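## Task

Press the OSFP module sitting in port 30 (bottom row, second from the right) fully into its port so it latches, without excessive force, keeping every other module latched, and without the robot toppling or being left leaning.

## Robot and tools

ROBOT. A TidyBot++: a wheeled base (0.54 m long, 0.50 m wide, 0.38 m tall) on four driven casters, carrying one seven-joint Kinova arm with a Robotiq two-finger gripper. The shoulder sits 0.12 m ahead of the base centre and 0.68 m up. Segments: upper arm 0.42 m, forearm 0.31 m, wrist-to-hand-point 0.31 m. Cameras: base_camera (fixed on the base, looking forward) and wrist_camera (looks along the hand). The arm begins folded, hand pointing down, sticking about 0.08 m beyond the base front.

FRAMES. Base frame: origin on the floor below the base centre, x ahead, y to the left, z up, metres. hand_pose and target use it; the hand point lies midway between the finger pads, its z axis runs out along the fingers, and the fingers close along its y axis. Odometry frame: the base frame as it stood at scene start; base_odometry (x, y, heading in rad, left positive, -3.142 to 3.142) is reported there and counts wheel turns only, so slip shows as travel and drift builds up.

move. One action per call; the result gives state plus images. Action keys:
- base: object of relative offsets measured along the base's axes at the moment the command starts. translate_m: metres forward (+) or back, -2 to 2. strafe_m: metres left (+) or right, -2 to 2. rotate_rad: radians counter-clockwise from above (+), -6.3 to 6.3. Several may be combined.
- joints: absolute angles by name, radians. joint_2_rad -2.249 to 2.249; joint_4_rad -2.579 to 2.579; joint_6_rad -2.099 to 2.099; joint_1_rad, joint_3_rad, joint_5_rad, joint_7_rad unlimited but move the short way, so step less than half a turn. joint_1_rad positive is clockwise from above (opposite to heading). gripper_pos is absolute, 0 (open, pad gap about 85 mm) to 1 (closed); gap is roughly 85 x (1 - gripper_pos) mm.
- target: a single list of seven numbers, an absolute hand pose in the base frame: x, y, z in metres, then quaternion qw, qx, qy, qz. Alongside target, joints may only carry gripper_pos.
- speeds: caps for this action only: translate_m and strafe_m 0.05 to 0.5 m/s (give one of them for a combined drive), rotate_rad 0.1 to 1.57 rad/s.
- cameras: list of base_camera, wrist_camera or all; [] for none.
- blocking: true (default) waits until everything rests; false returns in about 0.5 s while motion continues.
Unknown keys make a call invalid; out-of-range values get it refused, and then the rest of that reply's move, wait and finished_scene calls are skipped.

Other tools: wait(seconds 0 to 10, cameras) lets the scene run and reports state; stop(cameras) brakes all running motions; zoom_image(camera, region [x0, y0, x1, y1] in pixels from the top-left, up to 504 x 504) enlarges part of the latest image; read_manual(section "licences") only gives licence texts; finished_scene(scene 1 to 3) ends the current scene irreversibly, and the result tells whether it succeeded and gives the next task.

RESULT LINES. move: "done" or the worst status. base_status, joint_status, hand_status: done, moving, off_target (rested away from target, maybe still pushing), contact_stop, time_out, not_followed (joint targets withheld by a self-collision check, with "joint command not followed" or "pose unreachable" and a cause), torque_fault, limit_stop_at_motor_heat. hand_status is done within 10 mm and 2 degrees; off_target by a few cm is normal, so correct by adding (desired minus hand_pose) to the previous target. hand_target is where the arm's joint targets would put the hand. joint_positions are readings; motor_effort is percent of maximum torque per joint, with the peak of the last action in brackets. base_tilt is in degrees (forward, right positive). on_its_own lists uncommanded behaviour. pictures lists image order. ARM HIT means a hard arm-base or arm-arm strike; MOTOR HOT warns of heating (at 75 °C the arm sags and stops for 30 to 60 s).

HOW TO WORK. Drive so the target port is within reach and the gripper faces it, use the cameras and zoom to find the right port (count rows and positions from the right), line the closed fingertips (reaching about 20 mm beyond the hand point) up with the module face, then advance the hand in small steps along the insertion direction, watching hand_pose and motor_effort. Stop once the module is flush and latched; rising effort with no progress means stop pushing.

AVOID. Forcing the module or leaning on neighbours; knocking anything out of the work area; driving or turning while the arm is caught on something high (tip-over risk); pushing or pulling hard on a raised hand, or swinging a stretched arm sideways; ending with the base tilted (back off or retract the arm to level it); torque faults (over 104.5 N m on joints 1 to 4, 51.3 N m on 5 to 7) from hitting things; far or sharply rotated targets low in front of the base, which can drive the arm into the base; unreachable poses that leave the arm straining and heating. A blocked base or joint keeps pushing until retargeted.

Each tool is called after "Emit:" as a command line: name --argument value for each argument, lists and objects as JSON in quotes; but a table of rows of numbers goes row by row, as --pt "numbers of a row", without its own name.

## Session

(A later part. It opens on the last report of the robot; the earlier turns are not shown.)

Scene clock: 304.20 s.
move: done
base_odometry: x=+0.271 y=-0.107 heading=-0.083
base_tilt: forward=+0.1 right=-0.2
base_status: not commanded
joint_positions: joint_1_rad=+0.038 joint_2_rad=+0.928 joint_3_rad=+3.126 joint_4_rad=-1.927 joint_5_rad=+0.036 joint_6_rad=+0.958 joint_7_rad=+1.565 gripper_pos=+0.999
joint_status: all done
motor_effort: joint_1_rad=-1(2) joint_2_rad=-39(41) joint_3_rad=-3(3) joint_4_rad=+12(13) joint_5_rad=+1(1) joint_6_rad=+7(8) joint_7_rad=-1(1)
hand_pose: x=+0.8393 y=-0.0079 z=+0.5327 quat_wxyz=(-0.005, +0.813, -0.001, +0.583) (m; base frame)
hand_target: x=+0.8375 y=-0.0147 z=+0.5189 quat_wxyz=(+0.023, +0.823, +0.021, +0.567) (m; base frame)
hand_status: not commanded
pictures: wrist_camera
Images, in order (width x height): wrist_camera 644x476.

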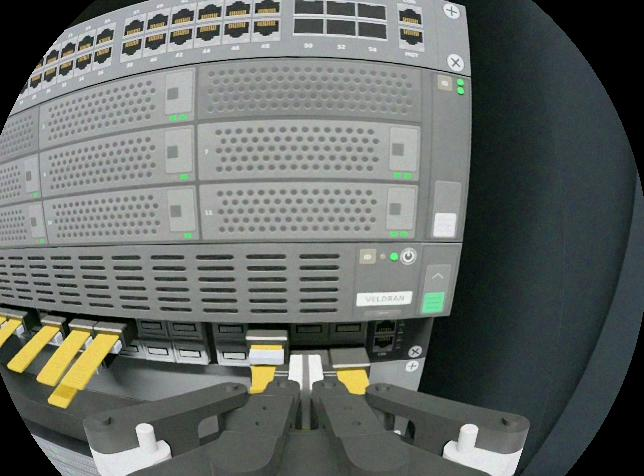

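Emit:
move --base '{"translate_m": -0.05}' --speeds '{"translate_m": 0.1}' --cameras '[]'

Emit:
move --joints '{"joint_2_rad": 0.815, "joint_4_rad": -1.975}' --cameras '[]'

Emit:
move --joints '{"joint_6_rad": 0.75, "joint_7_rad": 1.36}' --cameras '["wrist_camera"]'

Emit:
zoom_image --camera "wrist_camera" --region '[220, 260, 370, 385]'

Scene clock: 340.47 s.
move: done
base_odometry: x=+0.221 y=-0.103 heading=-0.083
base_tilt: forward=+0.1 right=-0.3
base_status: done
joint_positions: joint_1_rad=+0.038 joint_2_rad=+0.929 joint_3_rad=+3.126 joint_4_rad=-1.922 joint_5_rad=+0.036 joint_6_rad=+0.958 joint_7_rad=+1.565 gripper_pos=+0.999
joint_status: not commanded
motor_effort: joint_1_rad=+0(3) joint_2_rad=-40(41) joint_3_rad=-1(3) joint_4_rad=+10(12) joint_5_rad=+0(1) joint_6_rad=+7(8) joint_7_rad=+0(1)
hand_pose: x=+0.8409 y=-0.0079 z=+0.5337 quat_wxyz=(-0.005, +0.812, +0.000, +0.584) (m; base frame)
hand_target: x=+0.8375 y=-0.0147 z=+0.5189 quat_wxyz=(+0.023, +0.823, +0.021, +0.567) (m; base frame)
hand_status: not commanded
pictures: none
No camera images: "cameras" was empty.

Scene clock: 341.70 s.
move: done
base_odometry: x=+0.221 y=-0.103 heading=-0.083
base_tilt: forward=+0.1 right=-0.3
base_status: not commanded
joint_positions: joint_1_rad=+0.038 joint_2_rad=+0.819 joint_3_rad=+3.126 joint_4_rad=-1.960 joint_5_rad=+0.036 joint_6_rad=+0.958 joint_7_rad=+1.565 gripper_pos=+0.999
joint_status: all done
motor_effort: joint_1_rad=+0(1) joint_2_rad=-38(42) joint_3_rad=-1(1) joint_4_rad=+10(12) joint_5_rad=+0(0) joint_6_rad=+7(8) joint_7_rad=+0(1)
hand_pose: x=+0.8391 y=-0.0078 z=+0.5984 quat_wxyz=(-0.003, +0.790, +0.001, +0.613) (m; base frame)
hand_target: x=+0.8306 y=-0.0144 z=+0.5838 quat_wxyz=(+0.025, +0.804, +0.021, +0.593) (m; base frame)
hand_status: not commanded
pictures: none
No camera images: "cameras" was empty.

Scene clock: 342.43 s.
move: done
base_odometry: x=+0.221 y=-0.103 heading=-0.083
base_tilt: forward=+0.1 right=-0.2
base_status: not commanded
joint_positions: joint_1_rad=+0.038 joint_2_rad=+0.820 joint_3_rad=+3.126 joint_4_rad=-1.967 joint_5_rad=+0.036 joint_6_rad=+0.788 joint_7_rad=+1.382 gripper_pos=+0.999
joint_status: all done
motor_effort: joint_1_rad=+0(0) joint_2_rad=-38(39) joint_3_rad=-1(2) joint_4_rad=+11(12) joint_5_rad=+0(0) joint_6_rad=+7(8) joint_7_rad=+0(1)
hand_pose: x=+0.8188 y=-0.0079 z=+0.5448 quat_wxyz=(-0.052, +0.838, -0.076, +0.538) (m; base frame)
hand_target: x=+0.8108 y=-0.0135 z=+0.5348 quat_wxyz=(-0.055, +0.846, -0.100, +0.521) (m; base frame)
hand_status: not commanded
pictures: wrist_camera
Images, in order (width x height): wrist_camera 644x476.

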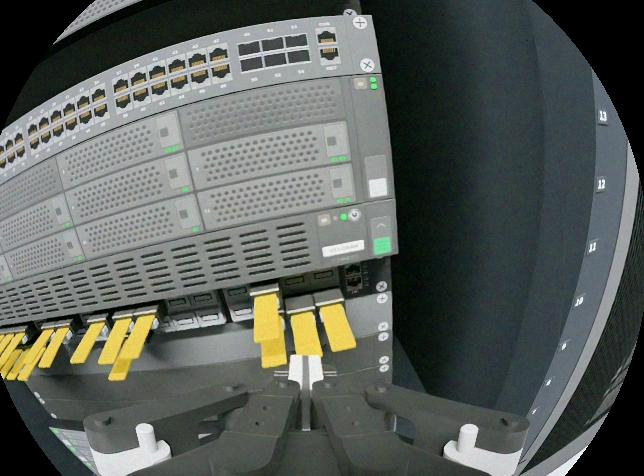

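Scaled by 3.360.

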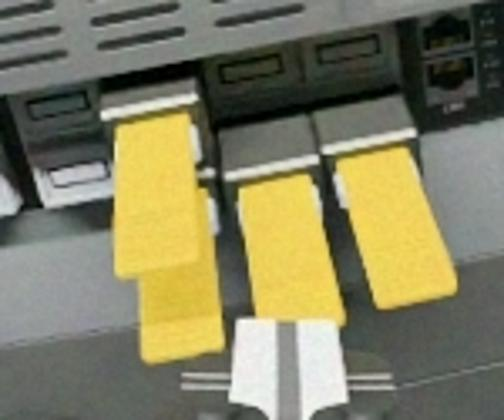

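Emit:
move --base '{"translate_m": 0.072}' --joints '{"joint_7_rad": 1.29}' --speeds '{"translate_m": 0.1}' --cameras '["wrist_camera"]'

Emit:
zoom_image --camera "wrist_camera" --region '[220, 260, 370, 385]'

Scene clock: 355.57 s.
move: done
base_odometry: x=+0.293 y=-0.109 heading=-0.083
base_tilt: forward=+0.1 right=-0.2
base_status: done
joint_positions: joint_1_rad=+0.038 joint_2_rad=+0.820 joint_3_rad=+3.126 joint_4_rad=-1.968 joint_5_rad=+0.036 joint_6_rad=+0.787 joint_7_rad=+1.333 gripper_pos=+0.999
joint_status: all done
motor_effort: joint_1_rad=+0(3) joint_2_rad=-37(39) joint_3_rad=-1(2) joint_4_rad=+10(11) joint_5_rad=+0(1) joint_6_rad=+7(7) joint_7_rad=+1(1)
hand_pose: x=+0.8183 y=-0.0079 z=+0.5445 quat_wxyz=(-0.066, +0.836, -0.097, +0.536) (m; base frame)
hand_target: x=+0.8108 y=-0.0135 z=+0.5348 quat_wxyz=(-0.073, +0.842, -0.130, +0.518) (m; base frame)
hand_status: not commanded
pictures: wrist_camera
Images, in order (width x height): wrist_camera 644x476.

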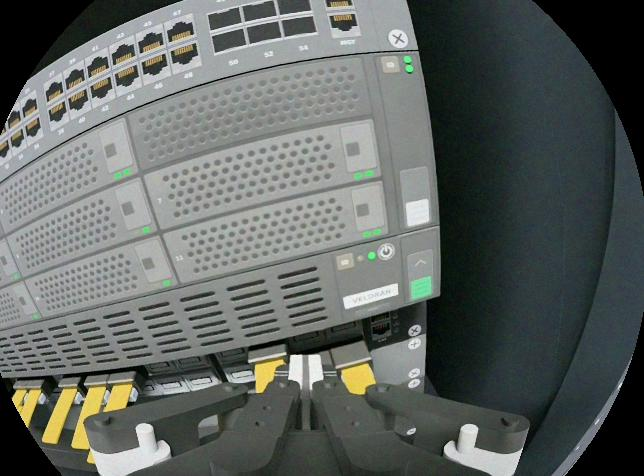

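Scaled by 3.360.

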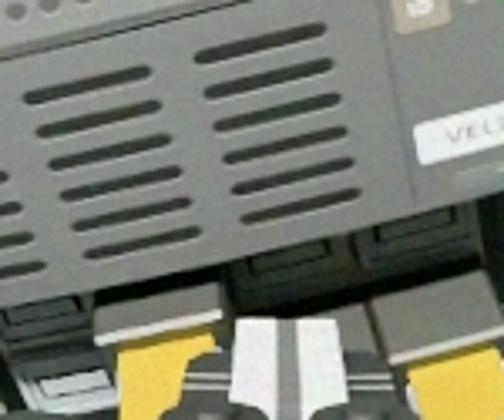

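Emit:
move --joints '{"joint_2_rad": 0.868, "joint_4_rad": -1.92}' --cameras '["wrist_camera"]'

Emit:
zoom_image --camera "wrist_camera" --region '[220, 260, 370, 385]'

Scene clock: 368.17 s.
move: done
base_odometry: x=+0.293 y=-0.109 heading=-0.083
base_tilt: forward=+0.1 right=-0.3
base_status: not commanded
joint_positions: joint_1_rad=+0.038 joint_2_rad=+0.858 joint_3_rad=+3.126 joint_4_rad=-1.921 joint_5_rad=+0.036 joint_6_rad=+0.787 joint_7_rad=+1.333 gripper_pos=+0.999
joint_status: all done
motor_effort: joint_1_rad=+0(1) joint_2_rad=-38(40) joint_3_rad=-1(2) joint_4_rad=+11(12) joint_5_rad=+0(0) joint_6_rad=+6(7) joint_7_rad=+0(1)
hand_pose: x=+0.8326 y=-0.0085 z=+0.5360 quat_wxyz=(-0.066, +0.834, -0.097, +0.540) (m; base frame)
hand_target: x=+0.8266 y=-0.0141 z=+0.5190 quat_wxyz=(-0.073, +0.842, -0.130, +0.519) (m; base frame)
hand_status: not commanded
pictures: wrist_camera
Images, in order (width x height): wrist_camera 644x476.

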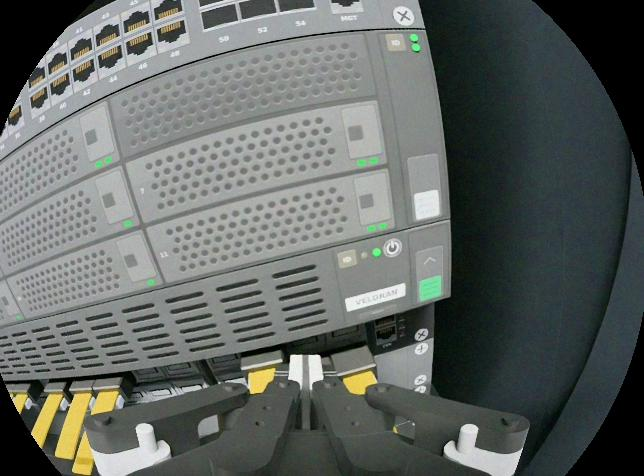

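Scaled by 3.360.

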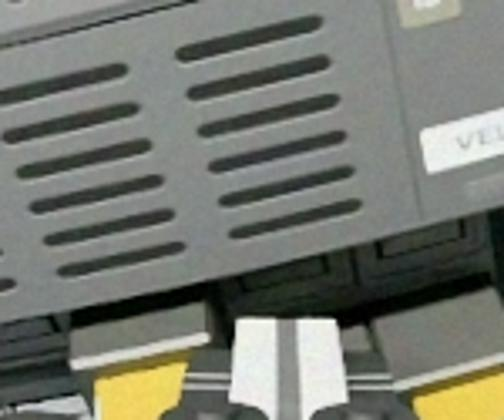

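Emit:
move --joints '{"joint_2_rad": 0.876}' --cameras '[]'

Emit:
move --base '{"translate_m": 0.005}' --speeds '{"translate_m": 0.05}' --cameras '["wrist_camera"]'

Emit:
zoom_image --camera "wrist_camera" --region '[220, 290, 370, 390]'

Scene clock: 374.67 s.
move: done
base_odometry: x=+0.293 y=-0.109 heading=-0.083
base_tilt: forward=+0.1 right=-0.2
base_status: not commanded
joint_positions: joint_1_rad=+0.038 joint_2_rad=+0.861 joint_3_rad=+3.126 joint_4_rad=-1.921 joint_5_rad=+0.036 joint_6_rad=+0.787 joint_7_rad=+1.333 gripper_pos=+0.999
joint_status: all done
motor_effort: joint_1_rad=-1(1) joint_2_rad=-38(38) joint_3_rad=-1(1) joint_4_rad=+10(11) joint_5_rad=+0(0) joint_6_rad=+6(7) joint_7_rad=+0(1)
hand_pose: x=+0.8322 y=-0.0085 z=+0.5342 quat_wxyz=(-0.066, +0.834, -0.097, +0.539) (m; base frame)
hand_target: x=+0.8253 y=-0.0141 z=+0.5133 quat_wxyz=(-0.073, +0.844, -0.130, +0.516) (m; base frame)
hand_status: not commanded
pictures: none
No camera images: "cameras" was empty.

Scene clock: 375.30 s.
move: done
base_odometry: x=+0.298 y=-0.109 heading=-0.083
base_tilt: forward=+0.1 right=-0.2
base_status: done
joint_positions: joint_1_rad=+0.039 joint_2_rad=+0.864 joint_3_rad=+3.126 joint_4_rad=-1.923 joint_5_rad=+0.036 joint_6_rad=+0.785 joint_7_rad=+1.333 gripper_pos=+0.999
joint_status: not commanded
motor_effort: joint_1_rad=-2(3) joint_2_rad=-38(40) joint_3_rad=-3(4) joint_4_rad=+10(14) joint_5_rad=+0(2) joint_6_rad=+7(8) joint_7_rad=-1(1)
hand_pose: x=+0.8309 y=-0.0095 z=+0.5308 quat_wxyz=(-0.065, +0.836, -0.098, +0.536) (m; base frame)
hand_target: x=+0.8253 y=-0.0141 z=+0.5133 quat_wxyz=(-0.073, +0.844, -0.130, +0.516) (m; base frame)
hand_status: not commanded
pictures: wrist_camera
Images, in order (width x height): wrist_camera 644x476.

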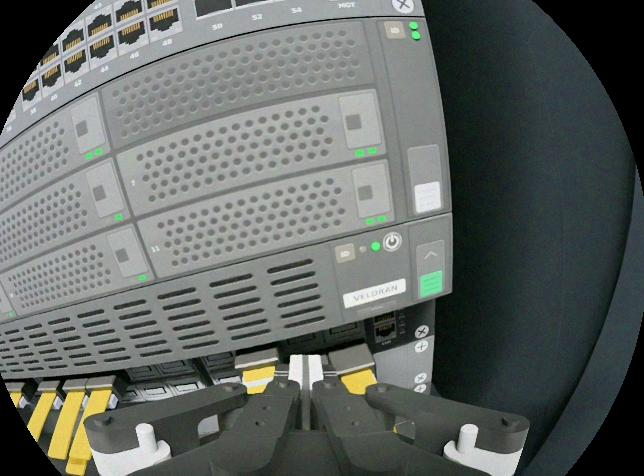

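Scaled by 3.360.

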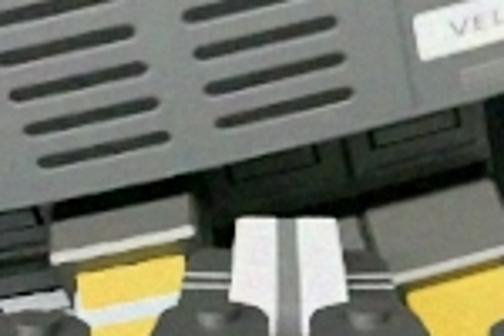

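Emit:
move --base '{"translate_m": 0.003}' --speeds '{"translate_m": 0.05}' --cameras '["wrist_camera"]'

Emit:
zoom_image --camera "wrist_camera" --region '[240, 260, 360, 360]'

Scene clock: 403.03 s.
move: done
base_odometry: x=+0.301 y=-0.109 heading=-0.082
base_tilt: forward=+0.1 right=-0.3
base_status: done
joint_positions: joint_1_rad=+0.040 joint_2_rad=+0.864 joint_3_rad=+3.126 joint_4_rad=-1.925 joint_5_rad=+0.036 joint_6_rad=+0.783 joint_7_rad=+1.333 gripper_pos=+0.999
joint_status: not commanded
motor_effort: joint_1_rad=-3(4) joint_2_rad=-36(39) joint_3_rad=-3(4) joint_4_rad=+11(15) joint_5_rad=+1(2) joint_6_rad=+5(9) joint_7_rad=+1(1)
hand_pose: x=+0.8296 y=-0.0102 z=+0.5290 quat_wxyz=(-0.065, +0.837, -0.098, +0.534) (m; base frame)
hand_target: x=+0.8253 y=-0.0141 z=+0.5133 quat_wxyz=(-0.073, +0.844, -0.130, +0.516) (m; base frame)
hand_status: not commanded
pictures: wrist_camera
Images, in order (width x height): wrist_camera 644x476.

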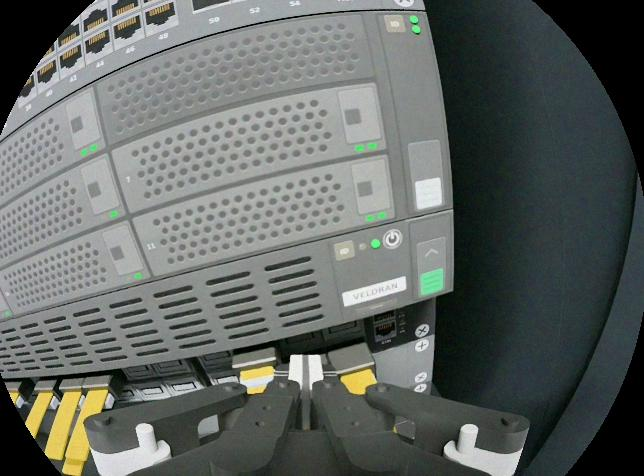

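Scaled by 4.200.

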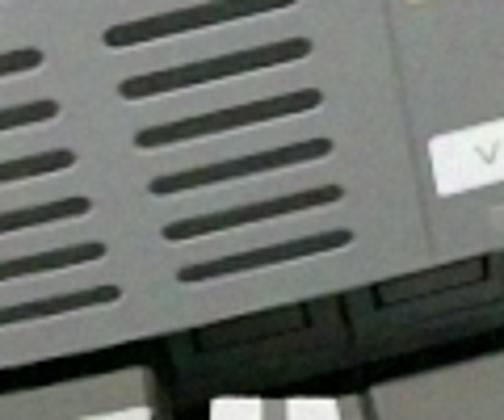

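Emit:
zoom_image --camera "wrist_camera" --region '[230, 330, 390, 450]'

Scaled by 3.150.

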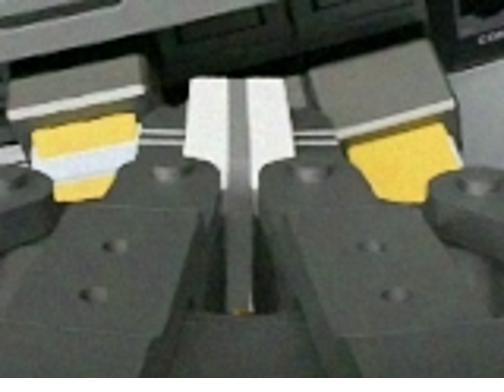

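Emit:
move --base '{"translate_m": 0.003}' --speeds '{"translate_m": 0.05}' --cameras '["wrist_camera"]'

Emit:
zoom_image --camera "wrist_camera" --region '[230, 330, 390, 450]'

Scene clock: 416.60 s.
move: done
base_odometry: x=+0.304 y=-0.109 heading=-0.082
base_tilt: forward=+0.1 right=-0.2
base_status: done
joint_positions: joint_1_rad=+0.040 joint_2_rad=+0.860 joint_3_rad=+3.126 joint_4_rad=-1.932 joint_5_rad=+0.036 joint_6_rad=+0.783 joint_7_rad=+1.333 gripper_pos=+0.999
joint_status: not commanded
motor_effort: joint_1_rad=-3(4) joint_2_rad=-35(38) joint_3_rad=-3(4) joint_4_rad=+14(17) joint_5_rad=+2(2) joint_6_rad=+6(8) joint_7_rad=-1(2)
hand_pose: x=+0.8271 y=-0.0103 z=+0.5293 quat_wxyz=(-0.064, +0.838, -0.098, +0.533) (m; base frame)
hand_target: x=+0.8253 y=-0.0141 z=+0.5133 quat_wxyz=(-0.073, +0.844, -0.130, +0.516) (m; base frame)
hand_status: not commanded
pictures: wrist_camera
Images, in order (width x height): wrist_camera 644x476.

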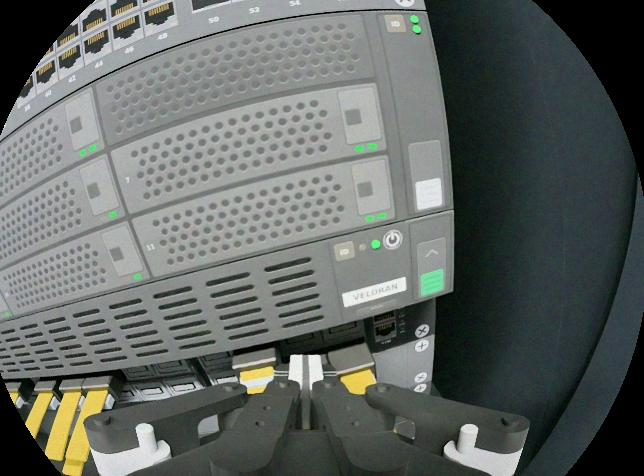

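Scaled by 3.150.

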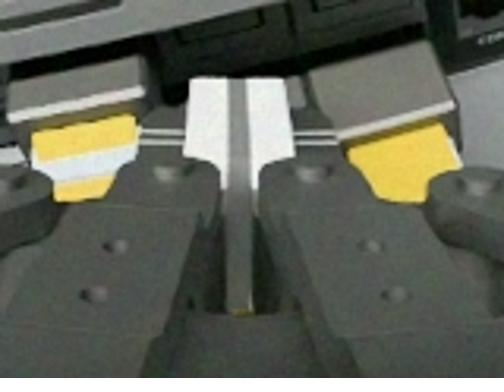

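Emit:
move --base '{"translate_m": 0.004}' --speeds '{"translate_m": 0.05}' --cameras '["wrist_camera"]'

Emit:
zoom_image --camera "wrist_camera" --region '[230, 330, 390, 450]'

Scene clock: 426.67 s.
move: done
base_odometry: x=+0.308 y=-0.109 heading=-0.082
base_tilt: forward=+0.1 right=-0.2
base_status: done
joint_positions: joint_1_rad=+0.041 joint_2_rad=+0.855 joint_3_rad=+3.126 joint_4_rad=-1.941 joint_5_rad=+0.036 joint_6_rad=+0.783 joint_7_rad=+1.333 gripper_pos=+0.999
joint_status: not commanded
motor_effort: joint_1_rad=-3(4) joint_2_rad=-34(38) joint_3_rad=-4(5) joint_4_rad=+15(20) joint_5_rad=+2(2) joint_6_rad=+7(8) joint_7_rad=-1(1)
hand_pose: x=+0.8240 y=-0.0106 z=+0.5292 quat_wxyz=(-0.064, +0.839, -0.099, +0.531) (m; base frame)
hand_target: x=+0.8253 y=-0.0141 z=+0.5133 quat_wxyz=(-0.073, +0.844, -0.130, +0.516) (m; base frame)
hand_status: not commanded
pictures: wrist_camera
Images, in order (width x height): wrist_camera 644x476.

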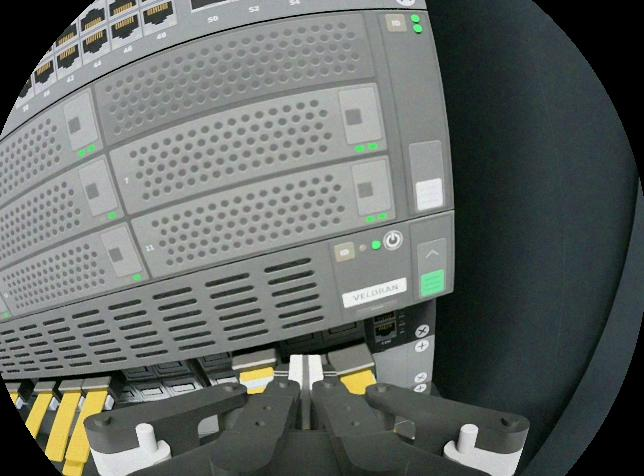

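Scaled by 3.150.

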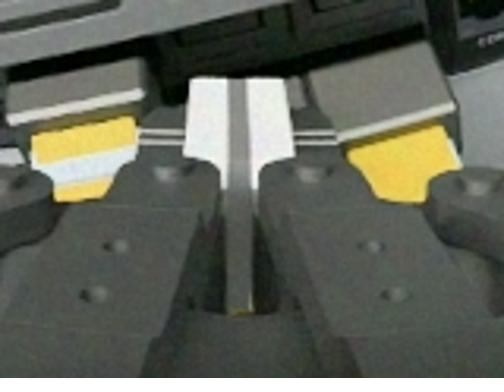

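Emit:
move --base '{"translate_m": 0.005}' --speeds '{"translate_m": 0.05}' --cameras '[]'

Emit:
move --base '{"translate_m": 0.004}' --speeds '{"translate_m": 0.05}' --cameras '["wrist_camera"]'

Emit:
zoom_image --camera "wrist_camera" --region '[230, 330, 390, 450]'

Scene clock: 431.27 s.
move: done
base_odometry: x=+0.312 y=-0.109 heading=-0.082
base_tilt: forward=+0.1 right=-0.3
base_status: done
joint_positions: joint_1_rad=+0.042 joint_2_rad=+0.850 joint_3_rad=+3.126 joint_4_rad=-1.950 joint_5_rad=+0.036 joint_6_rad=+0.782 joint_7_rad=+1.333 gripper_pos=+0.999
joint_status: not commanded
motor_effort: joint_1_rad=-3(5) joint_2_rad=-30(37) joint_3_rad=-3(4) joint_4_rad=+18(21) joint_5_rad=+1(2) joint_6_rad=+6(8) joint_7_rad=+1(1)
hand_pose: x=+0.8209 y=-0.0111 z=+0.5289 quat_wxyz=(-0.064, +0.840, -0.099, +0.529) (m; base frame)
hand_target: x=+0.8253 y=-0.0141 z=+0.5133 quat_wxyz=(-0.073, +0.844, -0.130, +0.516) (m; base frame)
hand_status: not commanded
pictures: none
No camera images: "cameras" was empty.

Scene clock: 431.73 s.
move: done
base_odometry: x=+0.316 y=-0.110 heading=-0.082
base_tilt: forward=+0.1 right=-0.2
base_status: done
joint_positions: joint_1_rad=+0.043 joint_2_rad=+0.846 joint_3_rad=+3.126 joint_4_rad=-1.959 joint_5_rad=+0.036 joint_6_rad=+0.782 joint_7_rad=+1.333 gripper_pos=+0.999
joint_status: not commanded
motor_effort: joint_1_rad=-3(5) joint_2_rad=-31(33) joint_3_rad=-3(5) joint_4_rad=+19(21) joint_5_rad=+1(2) joint_6_rad=+6(8) joint_7_rad=+0(1)
hand_pose: x=+0.8179 y=-0.0114 z=+0.5289 quat_wxyz=(-0.063, +0.841, -0.100, +0.527) (m; base frame)
hand_target: x=+0.8253 y=-0.0141 z=+0.5133 quat_wxyz=(-0.073, +0.844, -0.130, +0.516) (m; base frame)
hand_status: not commanded
pictures: wrist_camera
Images, in order (width x height): wrist_camera 644x476.

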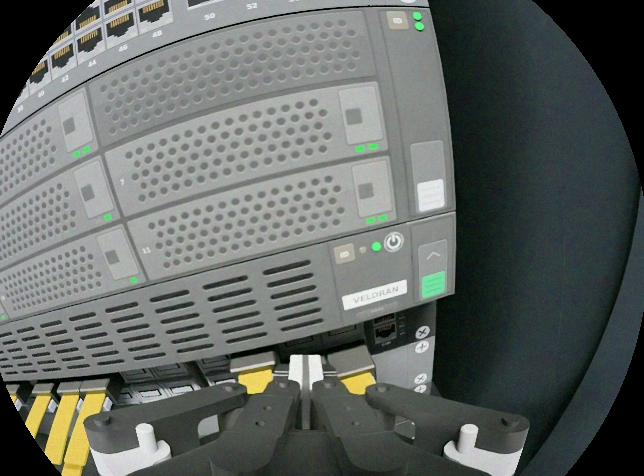

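Scaled by 3.150.

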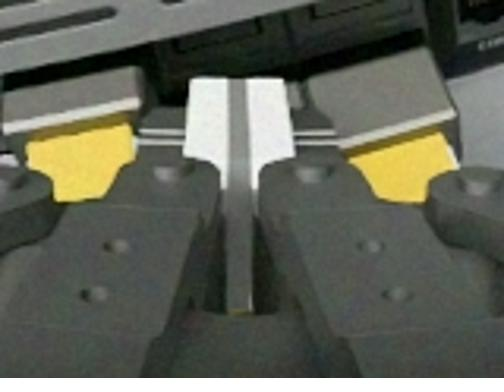

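Emit:
move --base '{"translate_m": 0.004}' --speeds '{"translate_m": 0.05}' --cameras '["wrist_camera"]'

Emit:
zoom_image --camera "wrist_camera" --region '[230, 330, 390, 450]'

Scene clock: 435.80 s.
move: done
base_odometry: x=+0.320 y=-0.110 heading=-0.082
base_tilt: forward=+0.1 right=-0.3
base_status: done
joint_positions: joint_1_rad=+0.043 joint_2_rad=+0.839 joint_3_rad=+3.126 joint_4_rad=-1.968 joint_5_rad=+0.036 joint_6_rad=+0.782 joint_7_rad=+1.333 gripper_pos=+0.999
joint_status: not commanded
motor_effort: joint_1_rad=-4(5) joint_2_rad=-32(35) joint_3_rad=-4(4) joint_4_rad=+19(25) joint_5_rad=+1(2) joint_6_rad=+8(8) joint_7_rad=+0(1)
hand_pose: x=+0.8144 y=-0.0116 z=+0.5291 quat_wxyz=(-0.063, +0.843, -0.100, +0.525) (m; base frame)
hand_target: x=+0.8253 y=-0.0141 z=+0.5133 quat_wxyz=(-0.073, +0.844, -0.130, +0.516) (m; base frame)
hand_status: not commanded
pictures: wrist_camera
Images, in order (width x height): wrist_camera 644x476.

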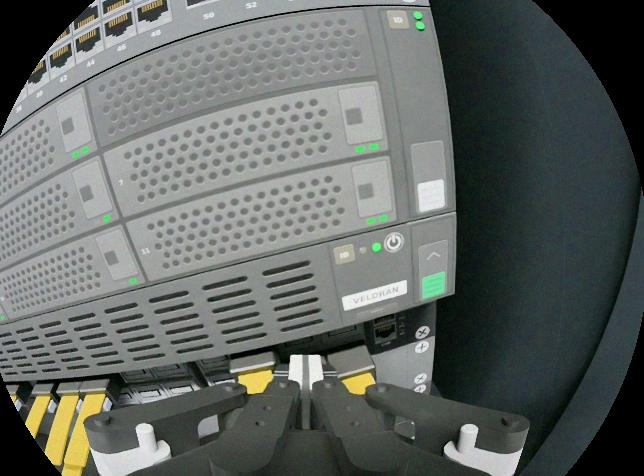

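Scaled by 3.150.

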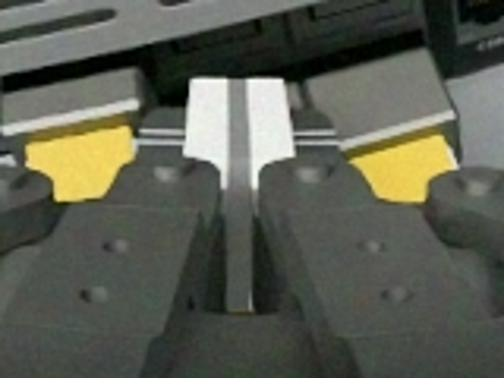

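Emit:
move --base '{"translate_m": 0.004}' --speeds '{"translate_m": 0.05}' --cameras '["wrist_camera"]'

Emit:
zoom_image --camera "wrist_camera" --region '[230, 330, 390, 450]'

Scene clock: 452.40 s.
move: done
base_odometry: x=+0.323 y=-0.110 heading=-0.082
base_tilt: forward=+0.0 right=-0.3
base_status: done
joint_positions: joint_1_rad=+0.043 joint_2_rad=+0.834 joint_3_rad=+3.126 joint_4_rad=-1.978 joint_5_rad=+0.036 joint_6_rad=+0.781 joint_7_rad=+1.333 gripper_pos=+0.999
joint_status: not commanded
motor_effort: joint_1_rad=-4(5) joint_2_rad=-31(33) joint_3_rad=-3(4) joint_4_rad=+20(27) joint_5_rad=+1(2) joint_6_rad=+8(9) joint_7_rad=+0(1)
hand_pose: x=+0.8111 y=-0.0118 z=+0.5290 quat_wxyz=(-0.063, +0.844, -0.100, +0.524) (m; base frame)
hand_target: x=+0.8253 y=-0.0141 z=+0.5133 quat_wxyz=(-0.073, +0.844, -0.130, +0.516) (m; base frame)
hand_status: not commanded
pictures: wrist_camera
Images, in order (width x height): wrist_camera 644x476.

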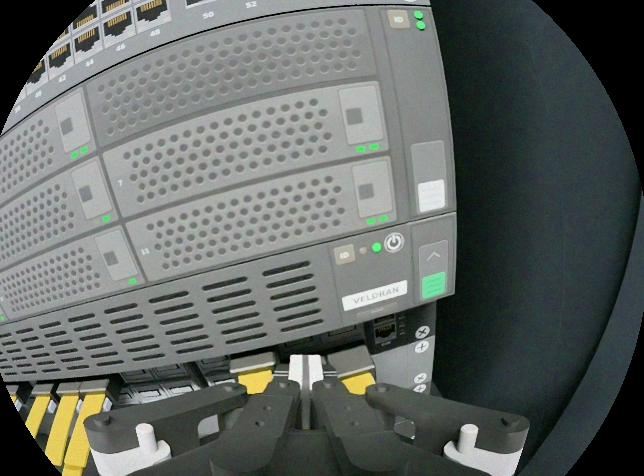

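Scaled by 3.150.

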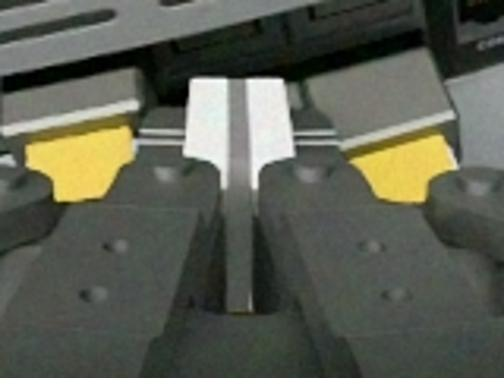

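Emit:
move --base '{"translate_m": -0.02}' --speeds '{"translate_m": 0.1}' --cameras '[]'

Emit:
move --joints '{"joint_2_rad": 0.85}' --cameras '["wrist_camera"]'

Scene clock: 457.93 s.
move: done
base_odometry: x=+0.303 y=-0.109 heading=-0.082
base_tilt: forward=+0.1 right=-0.2
base_status: done
joint_positions: joint_1_rad=+0.043 joint_2_rad=+0.864 joint_3_rad=+3.126 joint_4_rad=-1.920 joint_5_rad=+0.036 joint_6_rad=+0.781 joint_7_rad=+1.333 gripper_pos=+0.999
joint_status: not commanded
motor_effort: joint_1_rad=+0(5) joint_2_rad=-36(39) joint_3_rad=-1(4) joint_4_rad=+12(22) joint_5_rad=+0(2) joint_6_rad=+6(9) joint_7_rad=+0(1)
hand_pose: x=+0.8312 y=-0.0126 z=+0.5302 quat_wxyz=(-0.064, +0.836, -0.100, +0.535) (m; base frame)
hand_target: x=+0.8253 y=-0.0141 z=+0.5133 quat_wxyz=(-0.073, +0.844, -0.130, +0.516) (m; base frame)
hand_status: not commanded
pictures: none
No camera images: "cameras" was empty.

Scene clock: 458.53 s.
move: done
base_odometry: x=+0.303 y=-0.109 heading=-0.082
base_tilt: forward=+0.1 right=-0.2
base_status: not commanded
joint_positions: joint_1_rad=+0.043 joint_2_rad=+0.861 joint_3_rad=+3.126 joint_4_rad=-1.920 joint_5_rad=+0.036 joint_6_rad=+0.781 joint_7_rad=+1.333 gripper_pos=+0.999
joint_status: all done
motor_effort: joint_1_rad=+0(1) joint_2_rad=-39(41) joint_3_rad=-1(2) joint_4_rad=+11(13) joint_5_rad=+0(0) joint_6_rad=+7(8) joint_7_rad=-1(1)
hand_pose: x=+0.8318 y=-0.0126 z=+0.5326 quat_wxyz=(-0.064, +0.836, -0.099, +0.537) (m; base frame)
hand_target: x=+0.8294 y=-0.0143 z=+0.5317 quat_wxyz=(-0.074, +0.837, -0.129, +0.527) (m; base frame)
hand_status: not commanded
pictures: wrist_camera
Images, in order (width x height): wrist_camera 644x476.

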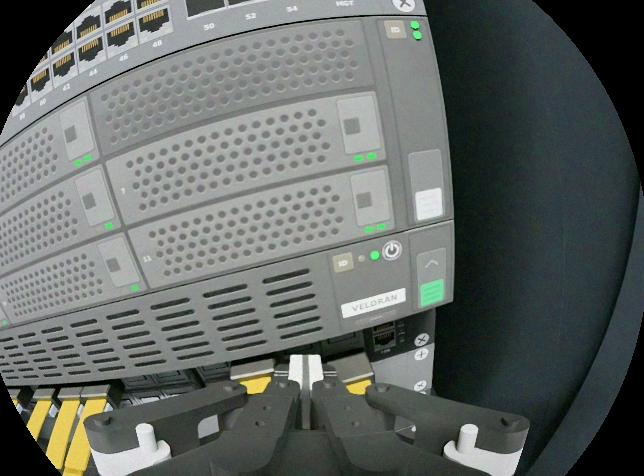

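Emit:
move --joints '{"joint_2_rad": 0.83}' --cameras '[]'

Emit:
move --base '{"translate_m": -0.09}' --speeds '{"translate_m": 0.2}' --cameras '["wrist_camera"]'

Emit:
zoom_image --camera "wrist_camera" --region '[240, 280, 380, 400]'

Scene clock: 464.00 s.
move: done
base_odometry: x=+0.303 y=-0.109 heading=-0.082
base_tilt: forward=+0.1 right=-0.3
base_status: not commanded
joint_positions: joint_1_rad=+0.043 joint_2_rad=+0.853 joint_3_rad=+3.126 joint_4_rad=-1.920 joint_5_rad=+0.036 joint_6_rad=+0.778 joint_7_rad=+1.333 gripper_pos=+0.999
joint_status: all done
motor_effort: joint_1_rad=+0(1) joint_2_rad=-40(42) joint_3_rad=-2(2) joint_4_rad=+12(13) joint_5_rad=+0(0) joint_6_rad=+7(9) joint_7_rad=+0(1)
hand_pose: x=+0.8326 y=-0.0127 z=+0.5375 quat_wxyz=(-0.064, +0.834, -0.099, +0.539) (m; base frame)
hand_target: x=+0.8323 y=-0.0144 z=+0.5460 quat_wxyz=(-0.075, +0.832, -0.128, +0.535) (m; base frame)
hand_status: not commanded
pictures: none
No camera images: "cameras" was empty.

Scene clock: 465.20 s.
move: done
base_odometry: x=+0.213 y=-0.101 heading=-0.082
base_tilt: forward=+0.1 right=-0.2
base_status: done
joint_positions: joint_1_rad=+0.043 joint_2_rad=+0.845 joint_3_rad=+3.126 joint_4_rad=-1.918 joint_5_rad=+0.036 joint_6_rad=+0.778 joint_7_rad=+1.333 gripper_pos=+0.999
joint_status: not commanded
motor_effort: joint_1_rad=+0(3) joint_2_rad=-38(40) joint_3_rad=-1(3) joint_4_rad=+11(13) joint_5_rad=+0(0) joint_6_rad=+6(7) joint_7_rad=+0(1)
hand_pose: x=+0.8346 y=-0.0128 z=+0.5439 quat_wxyz=(-0.064, +0.832, -0.099, +0.543) (m; base frame)
hand_target: x=+0.8323 y=-0.0144 z=+0.5460 quat_wxyz=(-0.075, +0.832, -0.128, +0.535) (m; base frame)
hand_status: not commanded
pictures: wrist_camera
Images, in order (width x height): wrist_camera 644x476.

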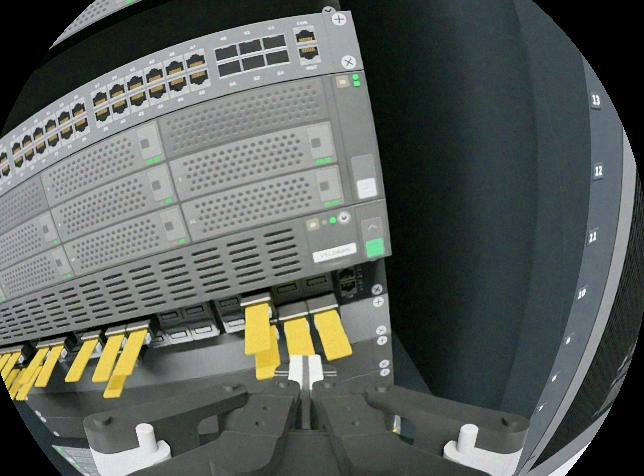

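Scaled by 3.600.

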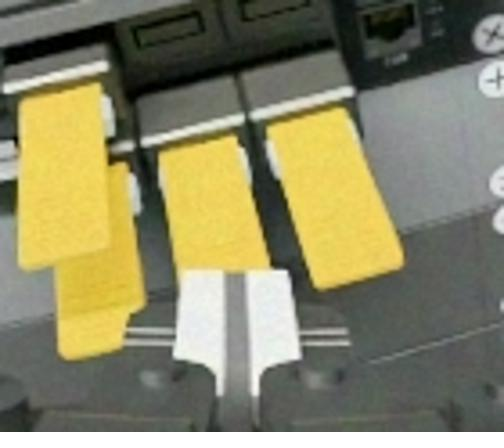

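Emit:
zoom_image --camera "wrist_camera" --region '[270, 290, 350, 350]'

Scaled by 6.300.

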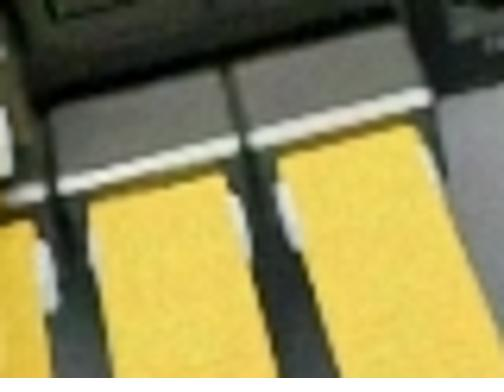

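Emit:
finished_scene --scene 2

The scene is finished: the task was done.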